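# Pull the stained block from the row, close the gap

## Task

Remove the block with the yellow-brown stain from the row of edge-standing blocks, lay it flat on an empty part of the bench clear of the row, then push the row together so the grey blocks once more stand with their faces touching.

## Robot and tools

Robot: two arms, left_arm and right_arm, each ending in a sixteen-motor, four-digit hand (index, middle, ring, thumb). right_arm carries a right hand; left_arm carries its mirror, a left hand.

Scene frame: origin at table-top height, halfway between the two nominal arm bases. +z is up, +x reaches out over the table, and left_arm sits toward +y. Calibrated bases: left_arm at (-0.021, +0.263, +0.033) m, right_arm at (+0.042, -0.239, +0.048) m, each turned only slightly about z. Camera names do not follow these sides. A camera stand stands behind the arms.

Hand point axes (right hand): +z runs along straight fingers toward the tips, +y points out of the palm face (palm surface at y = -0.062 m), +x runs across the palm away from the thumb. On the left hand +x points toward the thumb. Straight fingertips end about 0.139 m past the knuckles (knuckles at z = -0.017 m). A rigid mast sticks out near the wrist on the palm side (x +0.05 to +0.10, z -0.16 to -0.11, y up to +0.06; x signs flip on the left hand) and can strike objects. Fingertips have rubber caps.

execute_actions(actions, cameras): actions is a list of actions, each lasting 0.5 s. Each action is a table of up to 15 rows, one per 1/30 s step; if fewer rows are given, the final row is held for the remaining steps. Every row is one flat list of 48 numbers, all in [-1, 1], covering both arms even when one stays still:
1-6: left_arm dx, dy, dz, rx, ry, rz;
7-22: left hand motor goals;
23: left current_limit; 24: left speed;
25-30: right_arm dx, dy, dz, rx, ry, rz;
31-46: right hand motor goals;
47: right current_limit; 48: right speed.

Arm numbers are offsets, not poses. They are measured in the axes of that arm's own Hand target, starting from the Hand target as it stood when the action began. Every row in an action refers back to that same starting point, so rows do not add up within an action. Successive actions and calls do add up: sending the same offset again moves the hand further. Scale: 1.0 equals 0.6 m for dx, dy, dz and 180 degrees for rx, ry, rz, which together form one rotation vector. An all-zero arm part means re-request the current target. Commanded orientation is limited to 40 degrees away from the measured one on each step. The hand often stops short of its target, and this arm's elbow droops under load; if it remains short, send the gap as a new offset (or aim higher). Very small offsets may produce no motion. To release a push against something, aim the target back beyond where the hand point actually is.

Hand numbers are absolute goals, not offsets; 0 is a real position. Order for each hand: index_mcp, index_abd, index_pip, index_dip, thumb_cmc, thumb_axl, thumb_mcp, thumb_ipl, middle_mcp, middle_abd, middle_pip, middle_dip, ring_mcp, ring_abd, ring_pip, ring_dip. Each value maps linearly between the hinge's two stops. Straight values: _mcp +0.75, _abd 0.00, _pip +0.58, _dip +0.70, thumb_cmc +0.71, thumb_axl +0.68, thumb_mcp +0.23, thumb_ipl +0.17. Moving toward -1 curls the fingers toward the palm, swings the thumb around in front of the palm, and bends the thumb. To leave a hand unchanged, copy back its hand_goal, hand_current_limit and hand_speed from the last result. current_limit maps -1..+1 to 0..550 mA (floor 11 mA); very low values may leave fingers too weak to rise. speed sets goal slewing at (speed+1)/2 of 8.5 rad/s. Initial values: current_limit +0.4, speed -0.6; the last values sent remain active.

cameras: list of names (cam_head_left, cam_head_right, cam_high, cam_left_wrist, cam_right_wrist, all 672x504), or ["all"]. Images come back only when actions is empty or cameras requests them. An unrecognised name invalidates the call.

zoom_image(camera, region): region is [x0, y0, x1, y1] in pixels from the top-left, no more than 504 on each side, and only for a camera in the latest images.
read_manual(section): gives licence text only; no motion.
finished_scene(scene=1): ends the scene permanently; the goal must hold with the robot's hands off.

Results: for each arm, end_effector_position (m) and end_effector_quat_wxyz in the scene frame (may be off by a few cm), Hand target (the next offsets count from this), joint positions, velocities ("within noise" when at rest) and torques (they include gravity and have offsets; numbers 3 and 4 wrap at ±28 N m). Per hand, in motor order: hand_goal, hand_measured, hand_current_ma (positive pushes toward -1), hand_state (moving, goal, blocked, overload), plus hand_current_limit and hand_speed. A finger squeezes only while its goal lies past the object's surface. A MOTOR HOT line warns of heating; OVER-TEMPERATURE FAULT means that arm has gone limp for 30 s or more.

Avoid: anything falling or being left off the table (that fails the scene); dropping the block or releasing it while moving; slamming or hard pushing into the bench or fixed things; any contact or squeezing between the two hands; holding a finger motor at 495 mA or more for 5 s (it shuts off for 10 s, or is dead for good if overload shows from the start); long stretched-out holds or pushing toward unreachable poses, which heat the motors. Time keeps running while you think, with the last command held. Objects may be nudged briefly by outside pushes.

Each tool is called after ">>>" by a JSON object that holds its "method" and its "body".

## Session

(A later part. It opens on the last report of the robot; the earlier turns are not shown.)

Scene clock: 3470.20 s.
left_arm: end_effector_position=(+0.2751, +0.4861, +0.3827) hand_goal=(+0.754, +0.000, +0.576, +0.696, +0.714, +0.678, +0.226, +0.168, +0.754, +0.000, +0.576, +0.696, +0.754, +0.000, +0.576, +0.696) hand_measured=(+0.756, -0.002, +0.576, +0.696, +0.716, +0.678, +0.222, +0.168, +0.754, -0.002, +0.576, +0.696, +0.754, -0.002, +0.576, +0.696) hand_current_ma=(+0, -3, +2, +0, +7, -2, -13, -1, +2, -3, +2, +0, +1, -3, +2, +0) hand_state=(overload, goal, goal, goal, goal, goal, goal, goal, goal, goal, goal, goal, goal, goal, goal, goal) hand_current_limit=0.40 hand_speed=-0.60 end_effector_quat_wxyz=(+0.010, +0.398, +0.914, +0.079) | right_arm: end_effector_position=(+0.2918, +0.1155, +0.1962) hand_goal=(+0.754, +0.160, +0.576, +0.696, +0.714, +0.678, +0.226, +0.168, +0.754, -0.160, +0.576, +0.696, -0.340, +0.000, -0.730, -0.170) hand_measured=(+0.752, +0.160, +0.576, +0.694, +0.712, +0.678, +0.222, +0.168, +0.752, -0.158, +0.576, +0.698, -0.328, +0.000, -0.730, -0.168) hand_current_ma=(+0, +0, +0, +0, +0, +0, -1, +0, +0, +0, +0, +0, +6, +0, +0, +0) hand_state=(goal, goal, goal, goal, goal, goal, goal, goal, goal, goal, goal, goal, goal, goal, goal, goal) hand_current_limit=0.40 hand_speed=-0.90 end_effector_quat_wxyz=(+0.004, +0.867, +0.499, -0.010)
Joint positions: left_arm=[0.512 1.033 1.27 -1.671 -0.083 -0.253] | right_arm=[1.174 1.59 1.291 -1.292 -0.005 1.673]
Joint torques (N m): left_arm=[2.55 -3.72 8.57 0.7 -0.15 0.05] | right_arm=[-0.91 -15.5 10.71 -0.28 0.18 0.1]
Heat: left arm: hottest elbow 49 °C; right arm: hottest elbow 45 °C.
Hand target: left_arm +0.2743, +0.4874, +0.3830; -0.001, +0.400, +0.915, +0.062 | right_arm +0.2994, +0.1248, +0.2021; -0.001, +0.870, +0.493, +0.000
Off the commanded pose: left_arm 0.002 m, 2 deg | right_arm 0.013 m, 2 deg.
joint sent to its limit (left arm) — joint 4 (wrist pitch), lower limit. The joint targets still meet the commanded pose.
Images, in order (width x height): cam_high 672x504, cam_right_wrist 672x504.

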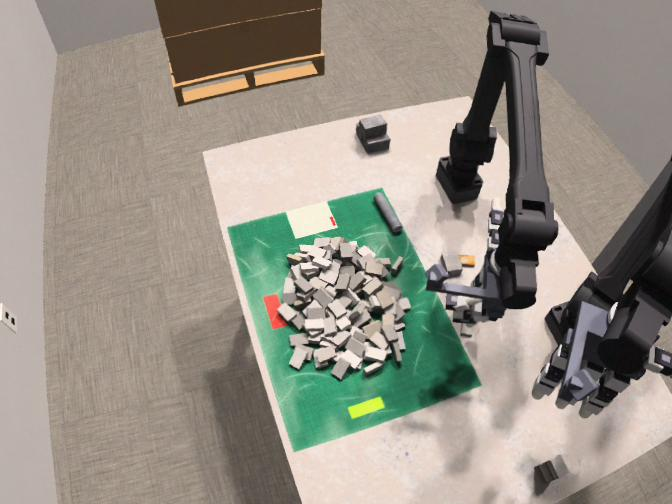

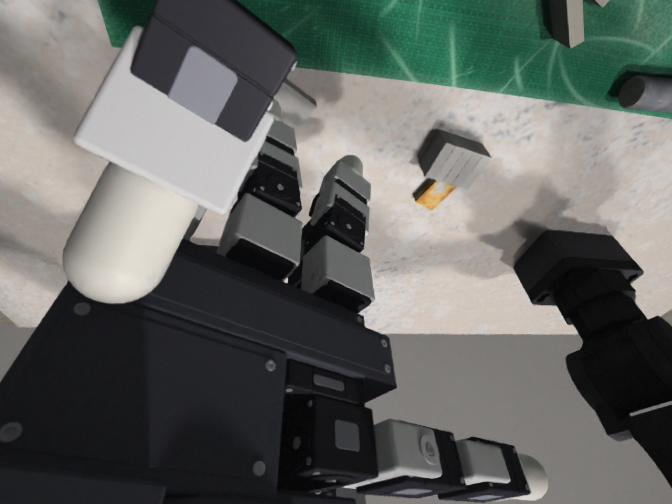

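>>> {"method": "execute_actions", "body": {"actions": [[[0,0,0,0,0,0,0.754,0,0.576,0.696,0.714,0.678,0.226,0.168,0.754,0,0.576,0.696,0.754,0,0.576,0.696,0.4,-0.6,0.0336,-0.03,0.02,0,0,-0.011,0.754,0.16,0.576,0.696,0.714,0.678,0.226,0.168,0.754,-0.16,0.576,0.696,-0.34,0,-0.73,-0.17,0.4,-0.9]]], "cameras": ["cam_high","cam_right_wrist"]}}

>>> {"method": "zoom_image", "body": {"camera": "cam_right_wrist", "region": [250, 60, 370, 150]}}

>>> {"method": "zoom_image", "body": {"camera": "cam_high", "region": [420, 270, 520, 350]}}

Scene clock: 3509.87 s.
left_arm: end_effector_position=(+0.2751, +0.4861, +0.3827) hand_goal=(+0.754, +0.000, +0.576, +0.696, +0.714, +0.678, +0.226, +0.168, +0.754, +0.000, +0.576, +0.696, +0.754, +0.000, +0.576, +0.696) hand_measured=(+0.756, -0.002, +0.576, +0.696, +0.716, +0.678, +0.222, +0.168, +0.754, -0.002, +0.576, +0.696, +0.754, -0.002, +0.576, +0.696) hand_current_ma=(+0, -3, +2, +0, +7, -2, -13, -1, +2, -3, +2, +0, +1, -3, +2, +0) hand_state=(overload, goal, goal, goal, goal, goal, goal, goal, goal, goal, goal, goal, goal, goal, goal, goal) hand_current_limit=0.40 hand_speed=-0.60 end_effector_quat_wxyz=(+0.010, +0.398, +0.914, +0.079) | right_arm: end_effector_position=(+0.2893, +0.1357, +0.1864) hand_goal=(+0.754, +0.160, +0.576, +0.696, +0.714, +0.678, +0.226, +0.168, +0.754, -0.160, +0.576, +0.696, -0.340, +0.000, -0.730, -0.170) hand_measured=(+0.752, +0.160, +0.576, +0.694, +0.712, +0.678, +0.222, +0.168, +0.752, -0.158, +0.576, +0.698, -0.328, +0.000, -0.730, -0.168) hand_current_ma=(+0, +0, +0, +0, +0, +0, -1, +0, +0, +0, +0, +0, +6, +0, +0, +0) hand_state=(goal, goal, goal, goal, goal, goal, goal, goal, goal, goal, goal, goal, goal, goal, goal, goal) hand_current_limit=0.40 hand_speed=-0.90 end_effector_quat_wxyz=(+0.005, +0.861, +0.509, -0.011)
Joint positions: left_arm=[0.512 1.033 1.27 -1.671 -0.083 -0.253] | right_arm=[1.199 1.638 1.322 -1.279 -0.004 1.674]
Joint torques (N m): left_arm=[2.55 -3.72 8.58 0.69 -0.15 0.04] | right_arm=[-0.15 -15.56 11.18 -0.06 0.13 0.1]
Heat: left arm: hottest elbow 47 °C; right arm: hottest elbow 45 °C.
Hand target: left_arm +0.2743, +0.4874, +0.3830; -0.001, +0.400, +0.915, +0.062 | right_arm +0.2944, +0.1514, +0.1902; -0.001, +0.862, +0.508, +0.000
Off the commanded pose: left_arm 0.002 m, 2 deg | right_arm 0.017 m, 1 deg.
joint sent to its limit (left arm) — joint 4 (wrist pitch), lower limit. The joint targets still meet the commanded pose.
Images, in order (width x height): cam_high 672x504, cam_right_wrist 672x504.

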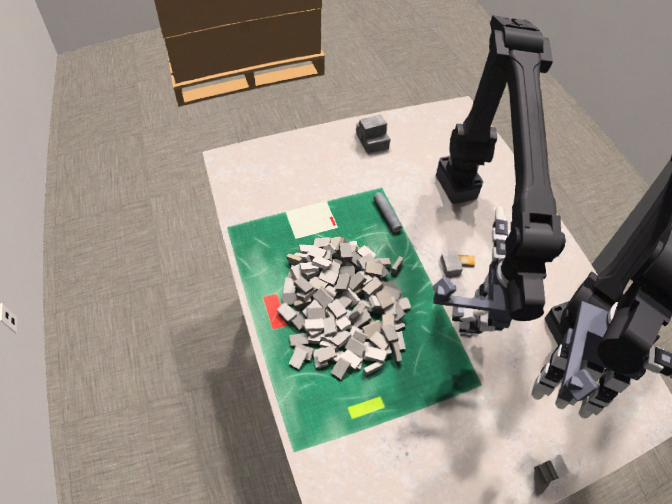

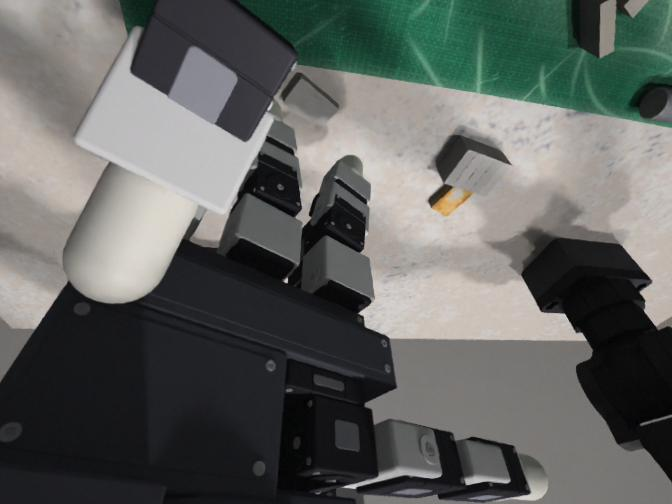

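Scaled by 4.200 from the camera's 672x504 image, which has a finer 960x720 frame.

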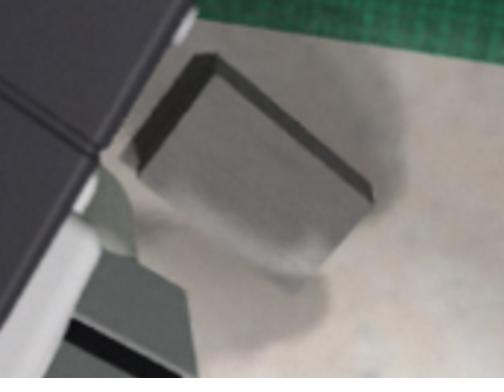

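Scaled by 5.040 from the camera's 672x504 image, which has a finer 960x720 frame.

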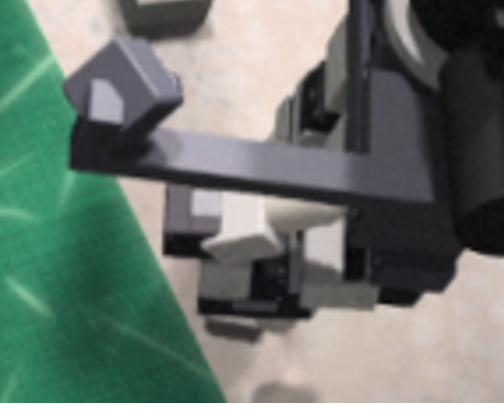

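>>> {"method": "execute_actions", "body": {"actions": [[[0,0,0,0,0,0,0.754,0,0.576,0.696,0.714,0.678,0.226,0.168,0.754,0,0.576,0.696,0.754,0,0.576,0.696,0.4,-0.6,0.0083,-0.0077,0.04,0,0,0,0.754,0.16,0.576,0.696,0.714,0.678,0.226,0.168,0.754,-0.16,0.576,0.696,-0.34,0,-0.73,-0.17,0.4,-0.9]],[[0,0,0,0,0,0,0.754,0,0.576,0.696,0.714,0.678,0.226,0.168,0.754,0,0.576,0.696,0.754,0,0.576,0.696,0.4,-0.6,0,0,0.04,0,0,0,0.754,0.16,0.576,0.696,0.714,0.678,0.226,0.168,0.754,-0.16,0.576,0.696,-0.34,0,-0.73,-0.17,0.4,-0.9]]], "cameras": ["cam_right_wrist"]}}

>>> {"method": "zoom_image", "body": {"camera": "cam_right_wrist", "region": [230, 60, 380, 173]}}

Scene clock: 3526.13 s.
left_arm: end_effector_position=(+0.2751, +0.4861, +0.3827) hand_goal=(+0.754, +0.000, +0.576, +0.696, +0.714, +0.678, +0.226, +0.168, +0.754, +0.000, +0.576, +0.696, +0.754, +0.000, +0.576, +0.696) hand_measured=(+0.756, -0.002, +0.576, +0.696, +0.716, +0.678, +0.222, +0.168, +0.754, -0.002, +0.576, +0.696, +0.754, -0.002, +0.576, +0.696) hand_current_ma=(+0, -3, +2, +0, +7, -2, -13, -1, +2, -3, +2, +0, +1, -3, +2, +0) hand_state=(overload, goal, goal, goal, goal, goal, goal, goal, goal, goal, goal, goal, goal, goal, goal, goal) hand_current_limit=0.40 hand_speed=-0.60 end_effector_quat_wxyz=(+0.010, +0.398, +0.914, +0.079) | right_arm: end_effector_position=(+0.2960, +0.1552, +0.1543) hand_goal=(+0.754, +0.160, +0.576, +0.696, +0.714, +0.678, +0.226, +0.168, +0.754, -0.160, +0.576, +0.696, -0.340, +0.000, -0.730, -0.170) hand_measured=(+0.752, +0.160, +0.576, +0.694, +0.712, +0.678, +0.222, +0.168, +0.752, -0.158, +0.576, +0.698, -0.328, +0.000, -0.730, -0.168) hand_current_ma=(+0, +0, +0, +0, +0, +0, -1, +0, +0, +0, +0, +0, +6, +0, +0, +0) hand_state=(goal, goal, goal, goal, goal, goal, goal, goal, goal, goal, goal, goal, goal, goal, goal, goal) hand_current_limit=0.40 hand_speed=-0.90 end_effector_quat_wxyz=(-0.007, +0.861, +0.508, +0.006)
Joint positions: left_arm=[0.512 1.033 1.27 -1.671 -0.083 -0.253] | right_arm=[1.202 1.692 1.306 -1.168 -0.004 1.679]
Joint torques (N m): left_arm=[2.55 -3.84 8.61 0.68 -0.15 0.04] | right_arm=[0.21 -15.97 7.75 0.17 0.15 0.12]
Heat: left arm: hottest elbow 47 °C; right arm: hottest elbow 47 °C.
Hand target: left_arm +0.2743, +0.4874, +0.3830; -0.001, +0.400, +0.915, +0.062 | right_arm +0.2926, +0.1581, +0.1421; -0.001, +0.862, +0.508, +0.000
Off the commanded pose: left_arm 0.002 m, 2 deg | right_arm 0.013 m, 1 deg.
joint sent to its limit (left arm) — joint 4 (wrist pitch), lower limit. The joint targets still meet the commanded pose.
Images, in order (width x height): cam_right_wrist 672x504.

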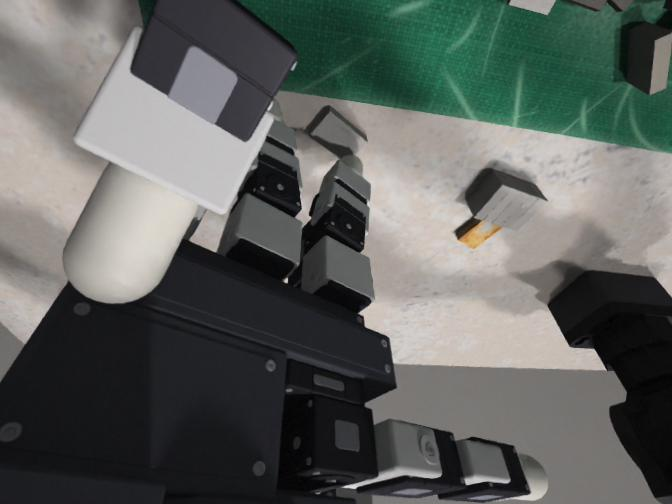

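Scaled by 3.360 from the camera's 672x504 image, which has a finer 960x720 frame.

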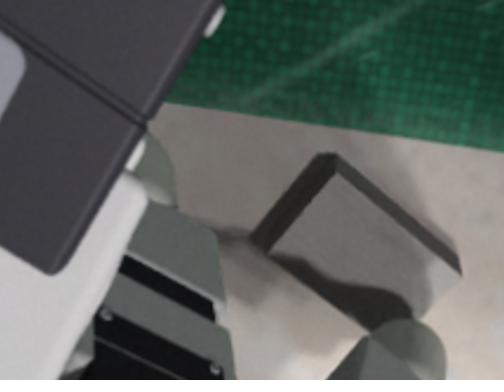

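>>> {"method": "execute_actions", "body": {"actions": [[[0,0,0,0,0,0,0.754,0,0.576,0.696,0.714,0.678,0.226,0.168,0.754,0,0.576,0.696,0.754,0,0.576,0.696,0.4,-0.6,-0.036,0,0,0,0,0.004,0.754,0.16,0.576,0.696,0.714,0.678,0.226,0.168,0.754,-0.16,0.576,0.696,-0.34,0,-0.73,-0.17,0.4,-0.9]]], "cameras": ["cam_right_wrist"]}}

>>> {"method": "zoom_image", "body": {"camera": "cam_right_wrist", "region": [230, 60, 380, 173]}}

Scene clock: 3541.90 s.
left_arm: end_effector_position=(+0.2751, +0.4861, +0.3827) hand_goal=(+0.754, +0.000, +0.576, +0.696, +0.714, +0.678, +0.226, +0.168, +0.754, +0.000, +0.576, +0.696, +0.754, +0.000, +0.576, +0.696) hand_measured=(+0.756, -0.002, +0.576, +0.696, +0.716, +0.678, +0.222, +0.168, +0.754, -0.002, +0.576, +0.696, +0.754, -0.002, +0.576, +0.696) hand_current_ma=(+0, -3, +2, +0, +7, -2, -13, -1, +2, -3, +2, +0, +1, -3, +2, +0) hand_state=(overload, goal, goal, goal, goal, goal, goal, goal, goal, goal, goal, goal, goal, goal, goal, goal) hand_current_limit=0.40 hand_speed=-0.60 end_effector_quat_wxyz=(+0.010, +0.398, +0.914, +0.079) | right_arm: end_effector_position=(+0.2846, +0.1340, +0.1395) hand_goal=(+0.754, +0.160, +0.576, +0.696, +0.714, +0.678, +0.226, +0.168, +0.754, -0.160, +0.576, +0.696, -0.340, +0.000, -0.730, -0.170) hand_measured=(+0.752, +0.160, +0.576, +0.694, +0.712, +0.678, +0.222, +0.168, +0.752, -0.158, +0.576, +0.698, -0.328, +0.000, -0.730, -0.168) hand_current_ma=(+0, +0, +0, +0, +0, +0, -1, +0, +0, +0, +0, +0, +6, +0, +0, +0) hand_state=(goal, goal, goal, goal, goal, goal, goal, goal, goal, goal, goal, goal, goal, goal, goal, goal) hand_current_limit=0.40 hand_speed=-0.90 end_effector_quat_wxyz=(+0.003, +0.864, +0.503, -0.008)
Joint positions: left_arm=[0.512 1.033 1.27 -1.671 -0.083 -0.253] | right_arm=[1.206 1.673 1.236 -1.149 -0.004 1.695]
Joint torques (N m): left_arm=[2.55 -3.72 8.57 0.7 -0.15 0.04] | right_arm=[0.15 -18.02 7.94 0.03 0.14 0.15]
Heat: left arm: hottest elbow 47 °C; right arm: hottest elbow 46 °C.
Hand target: left_arm +0.2743, +0.4874, +0.3830; -0.001, +0.400, +0.915, +0.062 | right_arm +0.2822, +0.1393, +0.1422; -0.002, +0.865, +0.502, +0.000
Off the commanded pose: left_arm 0.002 m, 2 deg | right_arm 0.006 m, 1 deg.
joint sent to its limit (left arm) — joint 4 (wrist pitch), lower limit. The joint targets still meet the commanded pose.
Images, in order (width x height): cam_right_wrist 672x504.

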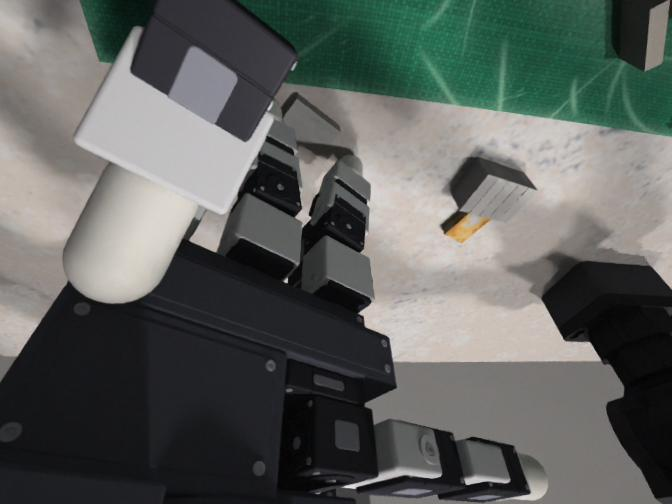

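Scaled by 3.360 from the camera's 672x504 image, which has a finer 960x720 frame.

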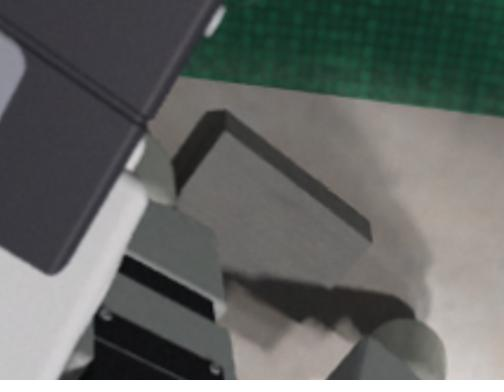

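>>> {"method": "execute_actions", "body": {"actions": [[[0,0,0,0,0,0,0.754,0,0.576,0.696,0.714,0.678,0.226,0.168,0.754,0,0.576,0.696,0.754,0,0.576,0.696,0.4,-0.6,0.0095,-0.0015,0.0187,0,0,0,0.754,0.16,0.576,0.696,0.714,0.678,0.226,0.168,0.754,-0.16,0.576,0.696,-0.34,0,-0.73,-0.17,0.4,-0.9]]], "cameras": ["cam_right_wrist"]}}

>>> {"method": "zoom_image", "body": {"camera": "cam_right_wrist", "region": [230, 60, 380, 173]}}

Scene clock: 3555.00 s.
left_arm: end_effector_position=(+0.2751, +0.4861, +0.3827) hand_goal=(+0.754, +0.000, +0.576, +0.696, +0.714, +0.678, +0.226, +0.168, +0.754, +0.000, +0.576, +0.696, +0.754, +0.000, +0.576, +0.696) hand_measured=(+0.756, -0.002, +0.576, +0.696, +0.716, +0.678, +0.222, +0.168, +0.754, -0.002, +0.576, +0.696, +0.754, -0.002, +0.576, +0.696) hand_current_ma=(+0, -3, +2, +0, +7, -2, -13, -1, +2, -3, +2, +0, +1, -3, +2, +0) hand_state=(overload, goal, goal, goal, goal, goal, goal, goal, goal, goal, goal, goal, goal, goal, goal, goal) hand_current_limit=0.40 hand_speed=-0.60 end_effector_quat_wxyz=(+0.010, +0.398, +0.914, +0.079) | right_arm: end_effector_position=(+0.2867, +0.1391, +0.1387) hand_goal=(+0.754, +0.160, +0.576, +0.696, +0.714, +0.678, +0.226, +0.168, +0.754, -0.160, +0.576, +0.696, -0.340, +0.000, -0.730, -0.170) hand_measured=(+0.752, +0.160, +0.576, +0.694, +0.712, +0.678, +0.222, +0.168, +0.752, -0.158, +0.576, +0.698, -0.328, +0.000, -0.730, -0.168) hand_current_ma=(+0, +0, +0, +0, +0, +0, -1, +0, +0, +0, +0, +0, +6, +0, +0, +0) hand_state=(goal, goal, goal, goal, goal, goal, goal, goal, goal, goal, goal, goal, goal, goal, goal, goal) hand_current_limit=0.40 hand_speed=-0.90 end_effector_quat_wxyz=(-0.003, +0.865, +0.502, +0.001)
Joint positions: left_arm=[0.512 1.033 1.27 -1.671 -0.083 -0.253] | right_arm=[1.206 1.673 1.236 -1.127 -0.004 1.696]
Joint torques (N m): left_arm=[2.61 -3.84 8.54 0.68 -0.15 0.04] | right_arm=[0.09 -15.74 8.16 0.14 0.13 0.13]
Heat: left arm: hottest elbow 47 °C; right arm: hottest elbow 45 °C.
Hand target: left_arm +0.2743, +0.4874, +0.3830; -0.001, +0.400, +0.915, +0.062 | right_arm +0.2842, +0.1447, +0.1310; -0.001, +0.865, +0.502, +0.000
Off the commanded pose: left_arm 0.002 m, 2 deg | right_arm 0.010 m, 0 deg.
joint sent to its limit (left arm) — joint 4 (wrist pitch), lower limit. The joint targets still meet the commanded pose.
Images, in order (width x height): cam_right_wrist 672x504.

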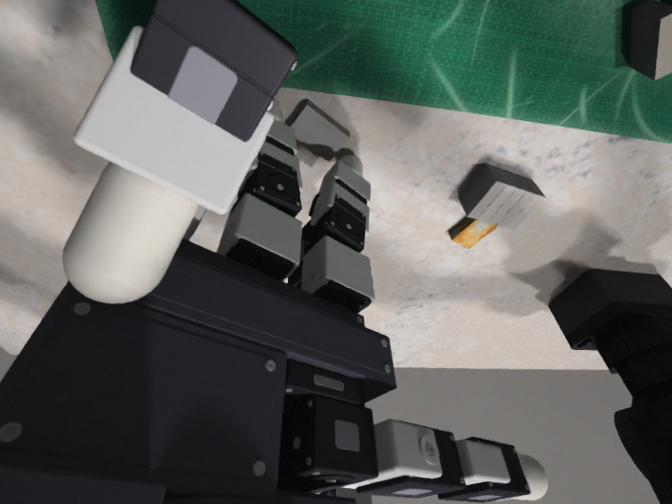

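Scaled by 3.360 from the camera's 672x504 image, which has a finer 960x720 frame.

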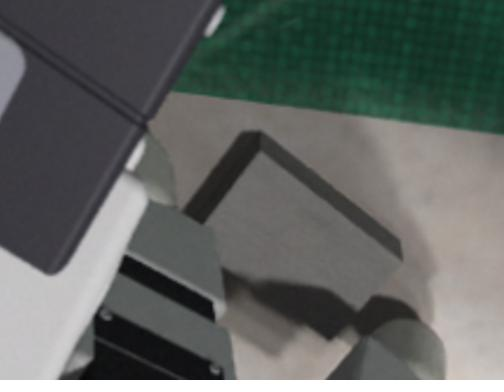

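>>> {"method": "execute_actions", "body": {"actions": [[[0,0,0,0,0,0,0.754,0,0.576,0.696,0.714,0.678,0.226,0.168,0.754,0,0.576,0.696,0.754,0,0.576,0.696,0.4,-0.6,-0.002,0,0.0117,0,0,0,0.754,0.16,0.576,0.696,0.714,0.678,0.226,0.168,0.754,-0.16,0.576,0.696,-0.34,0,-0.73,-0.17,0.4,-0.9]]], "cameras": ["cam_right_wrist"]}}

>>> {"method": "zoom_image", "body": {"camera": "cam_right_wrist", "region": [230, 60, 380, 173]}}

Scene clock: 3565.53 s.
left_arm: end_effector_position=(+0.2751, +0.4861, +0.3827) hand_goal=(+0.754, +0.000, +0.576, +0.696, +0.714, +0.678, +0.226, +0.168, +0.754, +0.000, +0.576, +0.696, +0.754, +0.000, +0.576, +0.696) hand_measured=(+0.756, -0.002, +0.576, +0.696, +0.716, +0.678, +0.222, +0.168, +0.754, -0.002, +0.576, +0.696, +0.754, -0.002, +0.576, +0.696) hand_current_ma=(+0, -3, +2, +0, +7, -2, -13, -1, +2, -3, +2, +0, +1, -3, +2, +0) hand_state=(overload, goal, goal, goal, goal, goal, goal, goal, goal, goal, goal, goal, goal, goal, goal, goal) hand_current_limit=0.40 hand_speed=-0.60 end_effector_quat_wxyz=(+0.010, +0.398, +0.914, +0.079) | right_arm: end_effector_position=(+0.2878, +0.1424, +0.1373) hand_goal=(+0.754, +0.160, +0.576, +0.696, +0.714, +0.678, +0.226, +0.168, +0.754, -0.160, +0.576, +0.696, -0.340, +0.000, -0.730, -0.170) hand_measured=(+0.752, +0.160, +0.576, +0.694, +0.712, +0.678, +0.222, +0.168, +0.752, -0.158, +0.576, +0.698, -0.328, +0.000, -0.730, -0.168) hand_current_ma=(+0, +0, +0, +0, +0, +0, -1, +0, +0, +0, +0, +0, +6, +0, +0, +0) hand_state=(goal, goal, goal, goal, goal, goal, goal, goal, goal, goal, goal, goal, goal, goal, goal, goal) hand_current_limit=0.40 hand_speed=-0.90 end_effector_quat_wxyz=(-0.008, +0.865, +0.502, +0.007)
Joint positions: left_arm=[0.512 1.033 1.27 -1.671 -0.083 -0.253] | right_arm=[1.206 1.673 1.233 -1.109 -0.004 1.696]
Joint torques (N m): left_arm=[2.49 -3.6 8.51 0.68 -0.15 0.04] | right_arm=[0.15 -15.27 7.32 0.2 0.15 0.12]
Heat: left arm: hottest elbow 47 °C; right arm: hottest elbow 44 °C.
Hand target: left_arm +0.2743, +0.4874, +0.3830; -0.001, +0.400, +0.915, +0.062 | right_arm +0.2836, +0.1437, +0.1239; -0.002, +0.865, +0.502, +0.000
Off the commanded pose: left_arm 0.002 m, 2 deg | right_arm 0.014 m, 1 deg.
joint sent to its limit (left arm) — joint 4 (wrist pitch), lower limit. The joint targets still meet the commanded pose.
Images, in order (width x height): cam_right_wrist 672x504.

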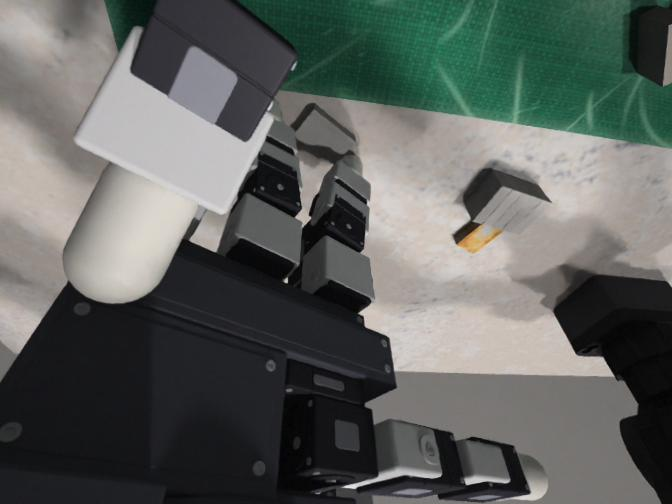

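Scaled by 3.360 from the camera's 672x504 image, which has a finer 960x720 frame.

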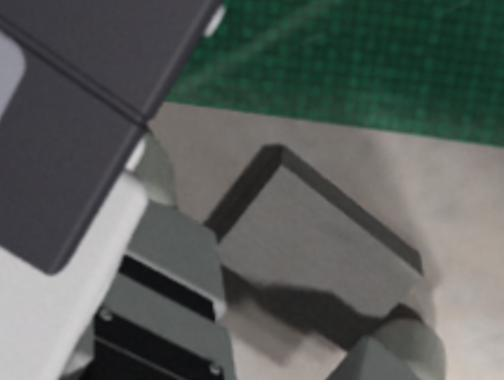

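>>> {"method": "execute_actions", "body": {"actions": [[[0,0,0,0,0,0,0.754,0,0.576,0.696,0.714,0.678,0.226,0.168,0.754,0,0.576,0.696,0.754,0,0.576,0.696,0.4,-0.6,-0.012,0,-0.04,0,0,0,0.754,0.16,0.576,0.696,0.714,0.678,0.226,0.168,0.754,-0.16,0.576,0.696,-0.34,0,-0.73,-0.17,0.4,-0.9]],[[0,0,0,0,0,0,0.754,0,0.576,0.696,0.714,0.678,0.226,0.168,0.754,0,0.576,0.696,0.754,0,0.576,0.696,0.4,-0.6,0,0,0.048,0,0,0,0.754,0.16,0.576,0.696,0.714,0.678,0.226,0.168,0.754,-0.16,0.576,0.696,-0.34,0,-0.73,-0.17,0.4,-0.9]]], "cameras": ["cam_right_wrist"]}}

>>> {"method": "zoom_image", "body": {"camera": "cam_right_wrist", "region": [230, 60, 380, 173]}}

Scene clock: 3589.23 s.
left_arm: end_effector_position=(+0.2751, +0.4861, +0.3827) hand_goal=(+0.754, +0.000, +0.576, +0.696, +0.714, +0.678, +0.226, +0.168, +0.754, +0.000, +0.576, +0.696, +0.754, +0.000, +0.576, +0.696) hand_measured=(+0.756, -0.002, +0.576, +0.696, +0.716, +0.678, +0.222, +0.168, +0.754, -0.002, +0.576, +0.696, +0.754, -0.002, +0.576, +0.696) hand_current_ma=(+0, -3, +2, +0, +7, -2, -13, -1, +2, -3, +2, +0, +1, -3, +2, +0) hand_state=(overload, goal, goal, goal, goal, goal, goal, goal, goal, goal, goal, goal, goal, goal, goal, goal) hand_current_limit=0.40 hand_speed=-0.60 end_effector_quat_wxyz=(+0.010, +0.398, +0.914, +0.079) | right_arm: end_effector_position=(+0.2852, +0.1388, +0.1348) hand_goal=(+0.754, +0.160, +0.576, +0.696, +0.714, +0.678, +0.226, +0.168, +0.754, -0.160, +0.576, +0.696, -0.340, +0.000, -0.730, -0.170) hand_measured=(+0.752, +0.160, +0.576, +0.694, +0.712, +0.678, +0.222, +0.168, +0.752, -0.158, +0.576, +0.698, -0.328, +0.000, -0.730, -0.168) hand_current_ma=(+0, +0, +0, +0, +0, +0, -2, +0, +0, +0, +0, +0, +6, +0, +0, +0) hand_state=(goal, goal, goal, goal, goal, goal, goal, goal, goal, goal, goal, goal, goal, goal, goal, goal) hand_current_limit=0.40 hand_speed=-0.90 end_effector_quat_wxyz=(-0.009, +0.865, +0.502, +0.009)
Joint positions: left_arm=[0.512 1.033 1.27 -1.671 -0.083 -0.253] | right_arm=[1.208 1.664 1.213 -1.095 -0.004 1.699]
Joint torques (N m): left_arm=[2.55 -3.66 8.61 0.69 -0.15 0.04] | right_arm=[0.21 -15.09 6.61 0.35 0.15 0.12]
Heat: left arm: hottest elbow 46 °C; right arm: hottest elbow 44 °C.
Hand target: left_arm +0.2743, +0.4874, +0.3830; -0.001, +0.400, +0.915, +0.062 | right_arm +0.2800, +0.1374, +0.1190; -0.001, +0.865, +0.502, +0.000
Off the commanded pose: left_arm 0.002 m, 2 deg | right_arm 0.017 m, 1 deg.
joint sent to its limit (left arm) — joint 4 (wrist pitch), lower limit. The joint targets still meet the commanded pose.
Images, in order (width x height): cam_right_wrist 672x504.

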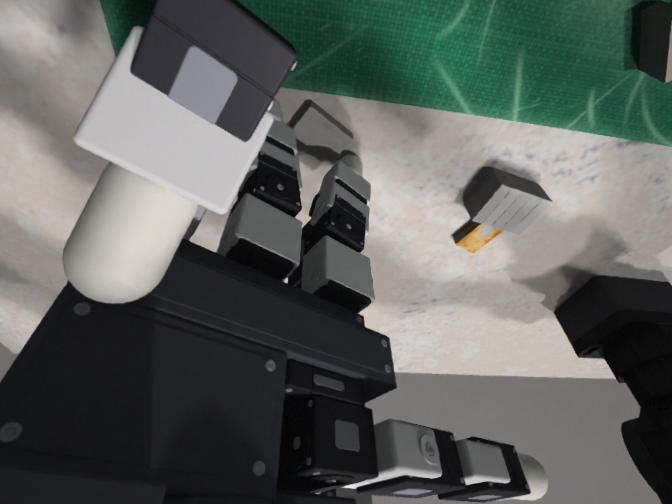

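Scaled by 3.360 from the camera's 672x504 image, which has a finer 960x720 frame.

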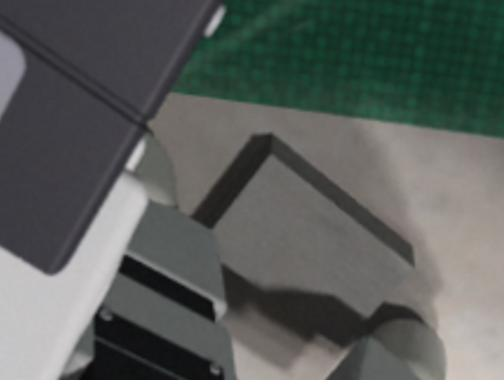

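>>> {"method": "execute_actions", "body": {"actions": [[[0,0,0,0,0,0,0.754,0,0.576,0.696,0.714,0.678,0.226,0.168,0.754,0,0.576,0.696,0.754,0,0.576,0.696,0.4,-0.6,0,0,0,0,0,0,0.754,0.06,0.576,0.696,0.714,0.678,0.226,0.168,0.754,-0.06,0.576,0.696,-0.34,0,-0.73,-0.17,0.4,-0.95]],[[0,0,0,0,0,0,0.754,0,0.576,0.696,0.714,0.678,0.226,0.168,0.754,0,0.576,0.696,0.754,0,0.576,0.696,0.4,-0.6,0,0,0,0,0,0,0.754,0.01,0.576,0.696,0.714,0.678,0.226,0.168,0.754,-0.01,0.576,0.696,-0.34,0,-0.73,-0.17,0.4,-0.95]]], "cameras": ["cam_right_wrist"]}}

>>> {"method": "zoom_image", "body": {"camera": "cam_right_wrist", "region": [230, 60, 380, 173]}}

Scene clock: 3608.07 s.
left_arm: end_effector_position=(+0.2751, +0.4861, +0.3827) hand_goal=(+0.754, +0.000, +0.576, +0.696, +0.714, +0.678, +0.226, +0.168, +0.754, +0.000, +0.576, +0.696, +0.754, +0.000, +0.576, +0.696) hand_measured=(+0.756, -0.002, +0.576, +0.696, +0.716, +0.678, +0.222, +0.168, +0.754, -0.002, +0.576, +0.696, +0.754, -0.002, +0.576, +0.696) hand_current_ma=(+0, -3, +2, +0, +7, -2, -13, -1, +2, -3, +2, +0, +1, -3, +2, +0) hand_state=(overload, goal, goal, goal, goal, goal, goal, goal, goal, goal, goal, goal, goal, goal, goal, goal) hand_current_limit=0.40 hand_speed=-0.60 end_effector_quat_wxyz=(+0.010, +0.398, +0.914, +0.079) | right_arm: end_effector_position=(+0.2854, +0.1393, +0.1347) hand_goal=(+0.754, +0.010, +0.576, +0.696, +0.714, +0.678, +0.226, +0.168, +0.754, -0.010, +0.576, +0.696, -0.340, +0.000, -0.730, -0.170) hand_measured=(+0.752, +0.102, +0.576, +0.694, +0.712, +0.678, +0.222, +0.168, +0.752, -0.100, +0.576, +0.698, -0.328, +0.000, -0.730, -0.168) hand_current_ma=(+0, +142, +0, +0, +0, +0, -2, +0, +0, -137, +0, +0, +6, +0, +0, +0) hand_state=(goal, blocked, goal, goal, goal, goal, goal, goal, goal, blocked, goal, goal, goal, goal, goal, goal) hand_current_limit=0.40 hand_speed=-0.95 end_effector_quat_wxyz=(-0.010, +0.865, +0.502, +0.010)
Joint positions: left_arm=[0.512 1.033 1.27 -1.671 -0.083 -0.253] | right_arm=[1.208 1.664 1.213 -1.093 -0.004 1.699]
Joint torques (N m): left_arm=[2.55 -3.72 8.55 0.69 -0.16 0.04] | right_arm=[0.21 -15.15 6.57 0.29 0.15 0.12]
Heat: left arm: hottest elbow 46 °C; right arm: hottest elbow 43 °C.
Hand target: left_arm +0.2743, +0.4874, +0.3830; -0.001, +0.400, +0.915, +0.062 | right_arm +0.2800, +0.1374, +0.1190; -0.001, +0.865, +0.502, +0.000
Off the commanded pose: left_arm 0.002 m, 2 deg | right_arm 0.017 m, 1 deg.
joint sent to its limit (left arm) — joint 4 (wrist pitch), lower limit. The joint targets still meet the commanded pose.
Images, in order (width x height): cam_right_wrist 672x504.

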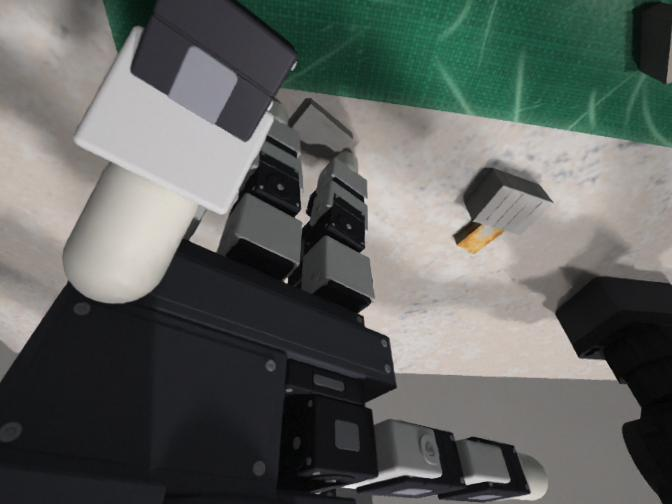

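Scaled by 3.360 from the camera's 672x504 image, which has a finer 960x720 frame.

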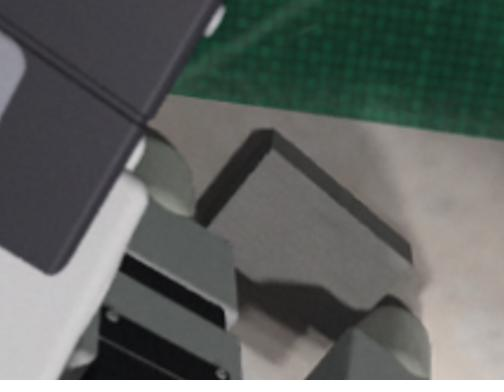

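>>> {"method": "execute_actions", "body": {"actions": [[[0,0,0,0,0,0,0.754,0,0.576,0.696,0.714,0.678,0.226,0.168,0.754,0,0.576,0.696,0.754,0,0.576,0.696,0.4,-0.6,0,0,-0.015,0,0,0,0.754,0.01,0.576,0.696,0.714,0.678,0.226,0.168,0.754,-0.01,0.576,0.696,-0.34,0,-0.73,-0.17,0.4,-0.95]]], "cameras": ["cam_right_wrist"]}}

>>> {"method": "zoom_image", "body": {"camera": "cam_right_wrist", "region": [230, 60, 380, 173]}}

Scene clock: 3616.43 s.
left_arm: end_effector_position=(+0.2751, +0.4861, +0.3827) hand_goal=(+0.754, +0.000, +0.576, +0.696, +0.714, +0.678, +0.226, +0.168, +0.754, +0.000, +0.576, +0.696, +0.754, +0.000, +0.576, +0.696) hand_measured=(+0.756, -0.002, +0.576, +0.696, +0.716, +0.678, +0.222, +0.168, +0.754, -0.002, +0.576, +0.696, +0.754, -0.002, +0.576, +0.696) hand_current_ma=(+0, -3, +2, +0, +7, -2, -13, -1, +2, -3, +2, +0, +1, -3, +2, +0) hand_state=(overload, goal, goal, goal, goal, goal, goal, goal, goal, goal, goal, goal, goal, goal, goal, goal) hand_current_limit=0.40 hand_speed=-0.60 end_effector_quat_wxyz=(+0.010, +0.398, +0.914, +0.079) | right_arm: end_effector_position=(+0.2854, +0.1393, +0.1349) hand_goal=(+0.754, +0.010, +0.576, +0.696, +0.714, +0.678, +0.226, +0.168, +0.754, -0.010, +0.576, +0.696, -0.340, +0.000, -0.730, -0.170) hand_measured=(+0.752, +0.102, +0.576, +0.694, +0.712, +0.678, +0.222, +0.168, +0.752, -0.098, +0.576, +0.698, -0.328, +0.000, -0.730, -0.168) hand_current_ma=(+0, +140, +0, +0, +0, +0, -2, +0, +0, -133, +0, +0, +6, +0, +0, +0) hand_state=(goal, blocked, goal, goal, goal, goal, goal, goal, goal, blocked, goal, goal, goal, goal, goal, goal) hand_current_limit=0.40 hand_speed=-0.95 end_effector_quat_wxyz=(-0.010, +0.865, +0.502, +0.010)
Joint positions: left_arm=[0.512 1.033 1.27 -1.671 -0.083 -0.253] | right_arm=[1.208 1.663 1.213 -1.093 -0.004 1.699]
Joint torques (N m): left_arm=[2.55 -3.66 8.55 0.69 -0.15 0.04] | right_arm=[0.26 -16.03 7.56 -0.54 0.15 0.11]
Heat: left arm: hottest elbow 46 °C; right arm: hottest elbow 43 °C.
Hand target: left_arm +0.2743, +0.4874, +0.3830; -0.001, +0.400, +0.915, +0.062 | right_arm +0.2800, +0.1374, +0.1280; -0.001, +0.865, +0.502, +0.000
Off the commanded pose: left_arm 0.002 m, 2 deg | right_arm 0.009 m, 2 deg.
joint sent to its limit (left arm) — joint 4 (wrist pitch), lower limit. The joint targets still meet the commanded pose.
Images, in order (width x height): cam_right_wrist 672x504.

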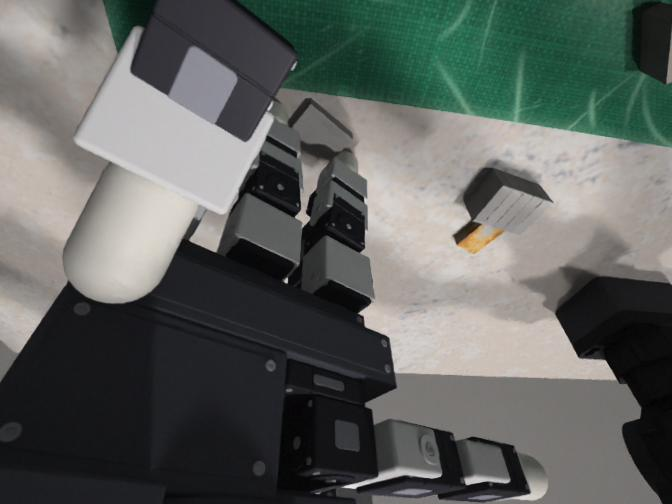

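Scaled by 3.360 from the camera's 672x504 image, which has a finer 960x720 frame.

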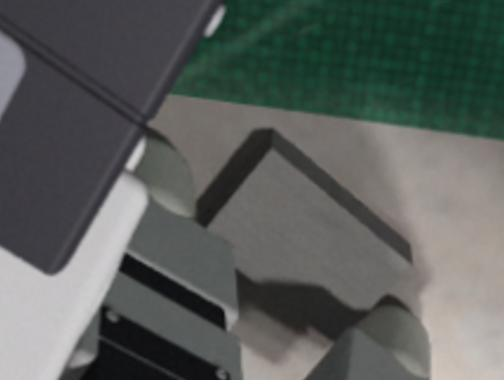

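>>> {"method": "execute_actions", "body": {"actions": [[[0,0,0,0,0,0,0.754,0,0.576,0.696,0.714,0.678,0.226,0.168,0.754,0,0.576,0.696,0.754,0,0.576,0.696,0.4,-0.6,0.003,0,-0.01,0,0,0,0.754,0.01,0.576,0.696,0.714,0.678,0.226,0.168,0.754,-0.01,0.576,0.696,-0.34,0,-0.73,-0.17,0.4,-0.95]]], "cameras": ["cam_right_wrist"]}}

>>> {"method": "zoom_image", "body": {"camera": "cam_right_wrist", "region": [230, 60, 380, 173]}}

Scene clock: 3624.10 s.
left_arm: end_effector_position=(+0.2751, +0.4861, +0.3827) hand_goal=(+0.754, +0.000, +0.576, +0.696, +0.714, +0.678, +0.226, +0.168, +0.754, +0.000, +0.576, +0.696, +0.754, +0.000, +0.576, +0.696) hand_measured=(+0.756, -0.002, +0.576, +0.696, +0.716, +0.678, +0.222, +0.168, +0.754, -0.002, +0.576, +0.696, +0.754, -0.002, +0.576, +0.696) hand_current_ma=(+0, -3, +2, +0, +7, -2, -13, -1, +2, -3, +2, +0, +1, -3, +2, +0) hand_state=(overload, goal, goal, goal, goal, goal, goal, goal, goal, goal, goal, goal, goal, goal, goal, goal) hand_current_limit=0.40 hand_speed=-0.60 end_effector_quat_wxyz=(+0.010, +0.398, +0.914, +0.079) | right_arm: end_effector_position=(+0.2845, +0.1372, +0.1353) hand_goal=(+0.754, +0.010, +0.576, +0.696, +0.714, +0.678, +0.226, +0.168, +0.754, -0.010, +0.576, +0.696, -0.340, +0.000, -0.730, -0.170) hand_measured=(+0.752, +0.066, +0.576, +0.694, +0.712, +0.678, +0.222, +0.168, +0.752, -0.092, +0.576, +0.698, -0.328, +0.000, -0.730, -0.168) hand_current_ma=(+0, +60, +0, +0, +0, +0, -2, +0, +0, -119, +0, +0, +6, +0, +0, +0) hand_state=(goal, blocked, goal, goal, goal, goal, goal, goal, goal, blocked, goal, goal, goal, goal, goal, goal) hand_current_limit=0.40 hand_speed=-0.95 end_effector_quat_wxyz=(-0.007, +0.865, +0.502, +0.006)
Joint positions: left_arm=[0.512 1.033 1.27 -1.671 -0.083 -0.253] | right_arm=[1.208 1.663 1.213 -1.102 -0.004 1.699]
Joint torques (N m): left_arm=[2.61 -3.6 8.55 0.69 -0.15 0.03] | right_arm=[0.09 -16.21 8.58 -0.75 0.15 0.11]
Heat: left arm: hottest elbow 46 °C; right arm: hottest elbow 43 °C.
Hand target: left_arm +0.2743, +0.4874, +0.3830; -0.001, +0.400, +0.915, +0.062 | right_arm +0.2809, +0.1390, +0.1341; -0.001, +0.865, +0.502, +0.000
Off the commanded pose: left_arm 0.002 m, 2 deg | right_arm 0.004 m, 1 deg.
joint sent to its limit (left arm) — joint 4 (wrist pitch), lower limit. The joint targets still meet the commanded pose.
Images, in order (width x height): cam_right_wrist 672x504.

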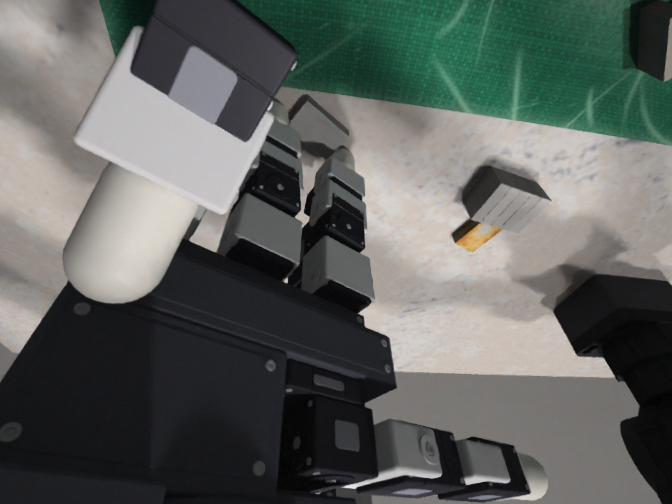

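Scaled by 3.360 from the camera's 672x504 image, which has a finer 960x720 frame.

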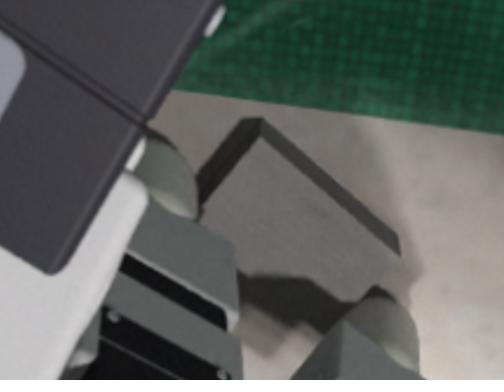

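>>> {"method": "execute_actions", "body": {"actions": [[[0,0,0,0,0,0,0.754,0,0.576,0.696,0.714,0.678,0.226,0.168,0.754,0,0.576,0.696,0.754,0,0.576,0.696,0.4,-0.6,0.003,0,-0.0067,0,0,0,0.754,0.01,0.576,0.696,0.714,0.678,0.226,0.168,0.754,-0.01,0.576,0.696,-0.34,0,-0.73,-0.17,0.4,-0.95]]], "cameras": ["cam_right_wrist"]}}

>>> {"method": "zoom_image", "body": {"camera": "cam_right_wrist", "region": [230, 60, 380, 173]}}

Scene clock: 3629.40 s.
left_arm: end_effector_position=(+0.2751, +0.4861, +0.3827) hand_goal=(+0.754, +0.000, +0.576, +0.696, +0.714, +0.678, +0.226, +0.168, +0.754, +0.000, +0.576, +0.696, +0.754, +0.000, +0.576, +0.696) hand_measured=(+0.756, -0.002, +0.576, +0.696, +0.716, +0.678, +0.222, +0.168, +0.754, -0.002, +0.576, +0.696, +0.754, -0.002, +0.576, +0.696) hand_current_ma=(+0, -3, +2, +0, +7, -2, -13, -1, +2, -3, +2, +0, +1, -3, +2, +0) hand_state=(overload, goal, goal, goal, goal, goal, goal, goal, goal, goal, goal, goal, goal, goal, goal, goal) hand_current_limit=0.40 hand_speed=-0.60 end_effector_quat_wxyz=(+0.010, +0.398, +0.914, +0.079) | right_arm: end_effector_position=(+0.2842, +0.1365, +0.1358) hand_goal=(+0.754, +0.010, +0.576, +0.696, +0.714, +0.678, +0.226, +0.168, +0.754, -0.010, +0.576, +0.696, -0.340, +0.000, -0.730, -0.170) hand_measured=(+0.752, +0.062, +0.576, +0.694, +0.712, +0.678, +0.222, +0.168, +0.752, -0.092, +0.576, +0.698, -0.328, +0.000, -0.730, -0.168) hand_current_ma=(+0, +53, +0, +0, +0, +0, -2, +0, +0, -119, +0, +0, +6, +0, +0, +0) hand_state=(goal, blocked, goal, goal, goal, goal, goal, goal, goal, blocked, goal, goal, goal, goal, goal, goal) hand_current_limit=0.40 hand_speed=-0.95 end_effector_quat_wxyz=(-0.006, +0.865, +0.502, +0.005)
Joint positions: left_arm=[0.512 1.033 1.27 -1.671 -0.083 -0.253] | right_arm=[1.208 1.663 1.215 -1.107 -0.004 1.699]
Joint torques (N m): left_arm=[2.55 -3.72 8.57 0.68 -0.15 0.04] | right_arm=[0.21 -16.26 9.4 -0.96 0.15 0.11]
Heat: left arm: hottest elbow 46 °C; right arm: hottest elbow 43 °C.
Hand target: left_arm +0.2743, +0.4874, +0.3830; -0.001, +0.400, +0.915, +0.062 | right_arm +0.2818, +0.1405, +0.1381; -0.001, +0.865, +0.502, +0.000
Off the commanded pose: left_arm 0.002 m, 2 deg | right_arm 0.005 m, 1 deg.
joint sent to its limit (left arm) — joint 4 (wrist pitch), lower limit. The joint targets still meet the commanded pose.
Images, in order (width x height): cam_right_wrist 672x504.

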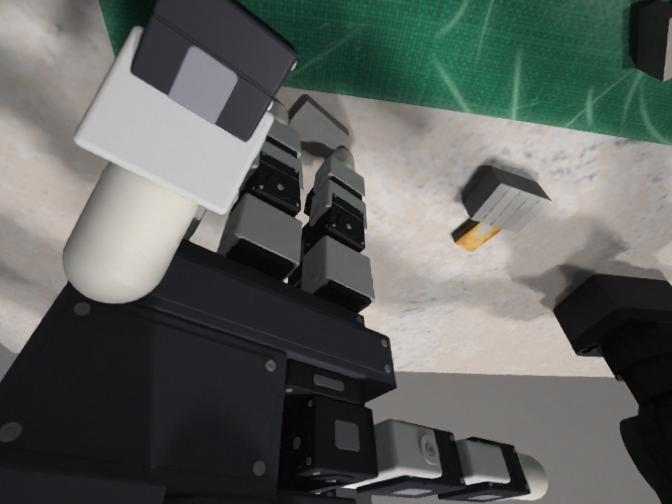

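Scaled by 3.360 from the camera's 672x504 image, which has a finer 960x720 frame.

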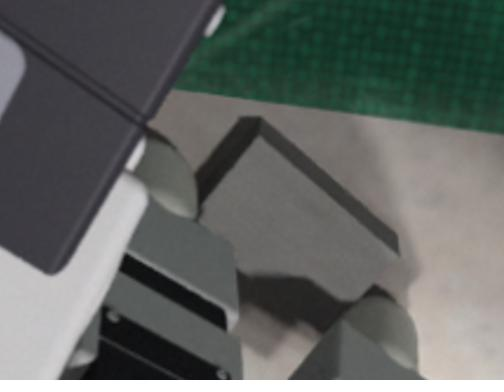

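>>> {"method": "execute_actions", "body": {"actions": [[[0,0,0,0,0,0,0.754,0,0.576,0.696,0.714,0.678,0.226,0.168,0.754,0,0.576,0.696,0.754,0,0.576,0.696,0.4,-0.6,0,0,-0.0067,0,0,0,0.754,0.01,0.576,0.696,0.714,0.678,0.226,0.168,0.754,-0.01,0.576,0.696,-0.34,0,-0.73,-0.17,0.4,-0.95]]], "cameras": ["cam_right_wrist"]}}

>>> {"method": "zoom_image", "body": {"camera": "cam_right_wrist", "region": [230, 60, 380, 173]}}

Scene clock: 3641.80 s.
left_arm: end_effector_position=(+0.2751, +0.4861, +0.3827) hand_goal=(+0.754, +0.000, +0.576, +0.696, +0.714, +0.678, +0.226, +0.168, +0.754, +0.000, +0.576, +0.696, +0.754, +0.000, +0.576, +0.696) hand_measured=(+0.756, -0.002, +0.576, +0.696, +0.716, +0.678, +0.222, +0.168, +0.754, -0.002, +0.576, +0.696, +0.754, -0.002, +0.576, +0.696) hand_current_ma=(+0, -3, +2, +0, +7, -2, -13, -1, +2, -3, +2, +0, +1, -3, +2, +0) hand_state=(overload, goal, goal, goal, goal, goal, goal, goal, goal, goal, goal, goal, goal, goal, goal, goal) hand_current_limit=0.40 hand_speed=-0.60 end_effector_quat_wxyz=(+0.010, +0.398, +0.914, +0.079) | right_arm: end_effector_position=(+0.2837, +0.1353, +0.1365) hand_goal=(+0.754, +0.010, +0.576, +0.696, +0.714, +0.678, +0.226, +0.168, +0.754, -0.010, +0.576, +0.696, -0.340, +0.000, -0.730, -0.170) hand_measured=(+0.752, +0.060, +0.576, +0.694, +0.712, +0.678, +0.222, +0.168, +0.756, -0.092, +0.576, +0.698, -0.328, +0.000, -0.730, -0.168) hand_current_ma=(-1, +51, +0, +0, +0, +0, -2, +0, +0, -119, +0, +0, +6, +0, +0, +0) hand_state=(goal, blocked, goal, goal, goal, goal, goal, goal, goal, blocked, goal, goal, goal, goal, goal, goal) hand_current_limit=0.40 hand_speed=-0.95 end_effector_quat_wxyz=(-0.004, +0.865, +0.502, +0.002)
Joint positions: left_arm=[0.512 1.033 1.27 -1.671 -0.083 -0.253] | right_arm=[1.208 1.663 1.216 -1.115 -0.004 1.699]
Joint torques (N m): left_arm=[2.55 -3.72 8.57 0.69 -0.15 0.04] | right_arm=[-0.03 -16.73 9.73 -1.07 0.15 0.11]
Heat: left arm: hottest elbow 46 °C; right arm: hottest elbow 44 °C.
Hand target: left_arm +0.2743, +0.4874, +0.3830; -0.001, +0.400, +0.915, +0.062 | right_arm +0.2819, +0.1406, +0.1422; -0.002, +0.865, +0.502, +0.000
Off the commanded pose: left_arm 0.002 m, 2 deg | right_arm 0.008 m, 0 deg.
joint sent to its limit (left arm) — joint 4 (wrist pitch), lower limit. The joint targets still meet the commanded pose.
Images, in order (width x height): cam_right_wrist 672x504.

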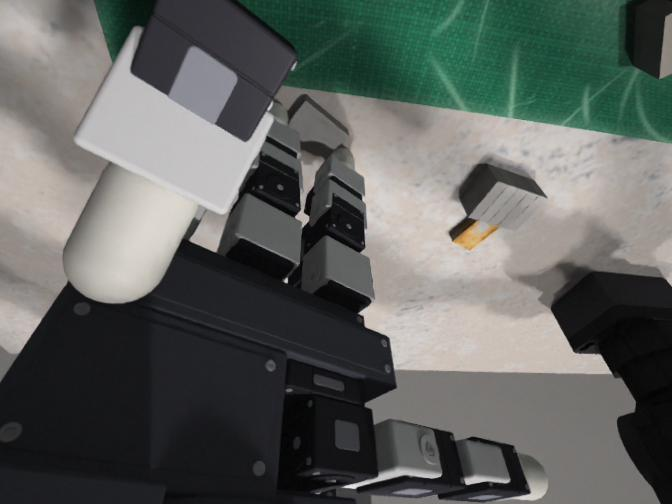

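Scaled by 3.360 from the camera's 672x504 image, which has a finer 960x720 frame.

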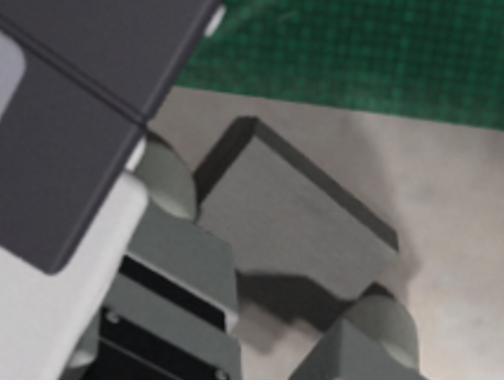

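>>> {"method": "execute_actions", "body": {"actions": [[[0,0,0,0,0,0,0.754,0,0.576,0.696,0.714,0.678,0.226,0.168,0.754,0,0.576,0.696,0.754,0,0.576,0.696,0.4,-0.6,0,0,-0.0117,0,0,0,0.754,-0.01,0.576,0.696,0.714,0.678,0.226,0.168,0.754,0.01,0.576,0.696,-0.34,0,-0.73,-0.17,0.4,-0.95]]], "cameras": ["cam_right_wrist"]}}

>>> {"method": "zoom_image", "body": {"camera": "cam_right_wrist", "region": [230, 60, 380, 173]}}

Scene clock: 3649.57 s.
left_arm: end_effector_position=(+0.2751, +0.4861, +0.3827) hand_goal=(+0.754, +0.000, +0.576, +0.696, +0.714, +0.678, +0.226, +0.168, +0.754, +0.000, +0.576, +0.696, +0.754, +0.000, +0.576, +0.696) hand_measured=(+0.756, -0.002, +0.576, +0.696, +0.716, +0.678, +0.222, +0.168, +0.754, -0.002, +0.576, +0.696, +0.754, -0.002, +0.576, +0.696) hand_current_ma=(+0, -3, +2, +0, +7, -2, -13, -1, +2, -3, +2, +0, +1, -3, +2, +0) hand_state=(overload, goal, goal, goal, goal, goal, goal, goal, goal, goal, goal, goal, goal, goal, goal, goal) hand_current_limit=0.40 hand_speed=-0.60 end_effector_quat_wxyz=(+0.010, +0.398, +0.914, +0.079) | right_arm: end_effector_position=(+0.2814, +0.1296, +0.1382) hand_goal=(+0.754, -0.010, +0.576, +0.696, +0.714, +0.678, +0.226, +0.168, +0.754, +0.010, +0.576, +0.696, -0.340, +0.000, -0.730, -0.170) hand_measured=(+0.750, +0.060, +0.576, +0.694, +0.712, +0.678, +0.222, +0.168, +0.756, -0.090, +0.576, +0.698, -0.328, +0.000, -0.730, -0.168) hand_current_ma=(-1, +89, +0, +0, +0, +0, -2, +0, +0, -162, +0, +0, +6, +0, +0, +0) hand_state=(goal, blocked, goal, goal, goal, goal, goal, goal, goal, blocked, goal, goal, goal, goal, goal, goal) hand_current_limit=0.40 hand_speed=-0.95 end_effector_quat_wxyz=(+0.004, +0.865, +0.502, -0.008)
Joint positions: left_arm=[0.512 1.033 1.27 -1.671 -0.083 -0.253] | right_arm=[1.208 1.663 1.218 -1.144 -0.004 1.699]
Joint torques (N m): left_arm=[2.49 -3.72 8.53 0.69 -0.16 0.04] | right_arm=[0.03 -17.26 10.24 -0.79 0.15 0.11]
Heat: left arm: hottest elbow 46 °C; right arm: hottest elbow 44 °C.
Hand target: left_arm +0.2743, +0.4874, +0.3830; -0.001, +0.400, +0.915, +0.062 | right_arm +0.2818, +0.1405, +0.1492; -0.001, +0.865, +0.502, +0.000
Off the commanded pose: left_arm 0.002 m, 2 deg | right_arm 0.016 m, 1 deg.
joint sent to its limit (left arm) — joint 4 (wrist pitch), lower limit. The joint targets still meet the commanded pose.
Images, in order (width x height): cam_right_wrist 672x504.

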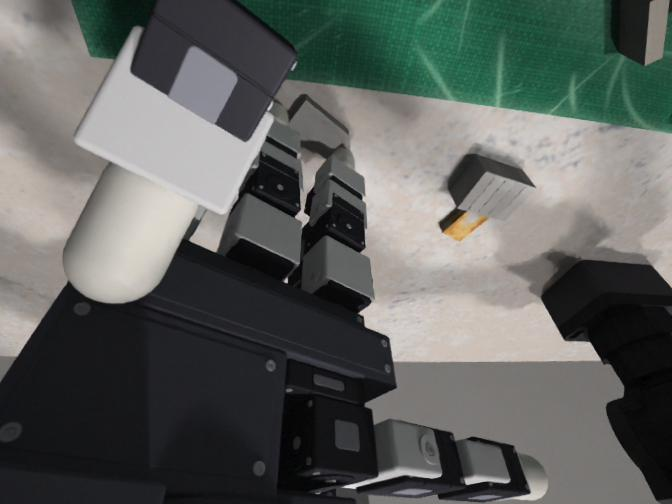

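Scaled by 3.360 from the camera's 672x504 image, which has a finer 960x720 frame.

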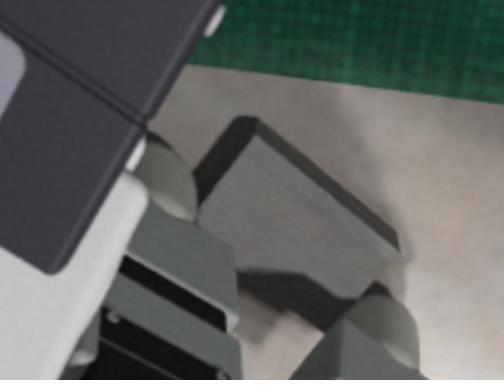

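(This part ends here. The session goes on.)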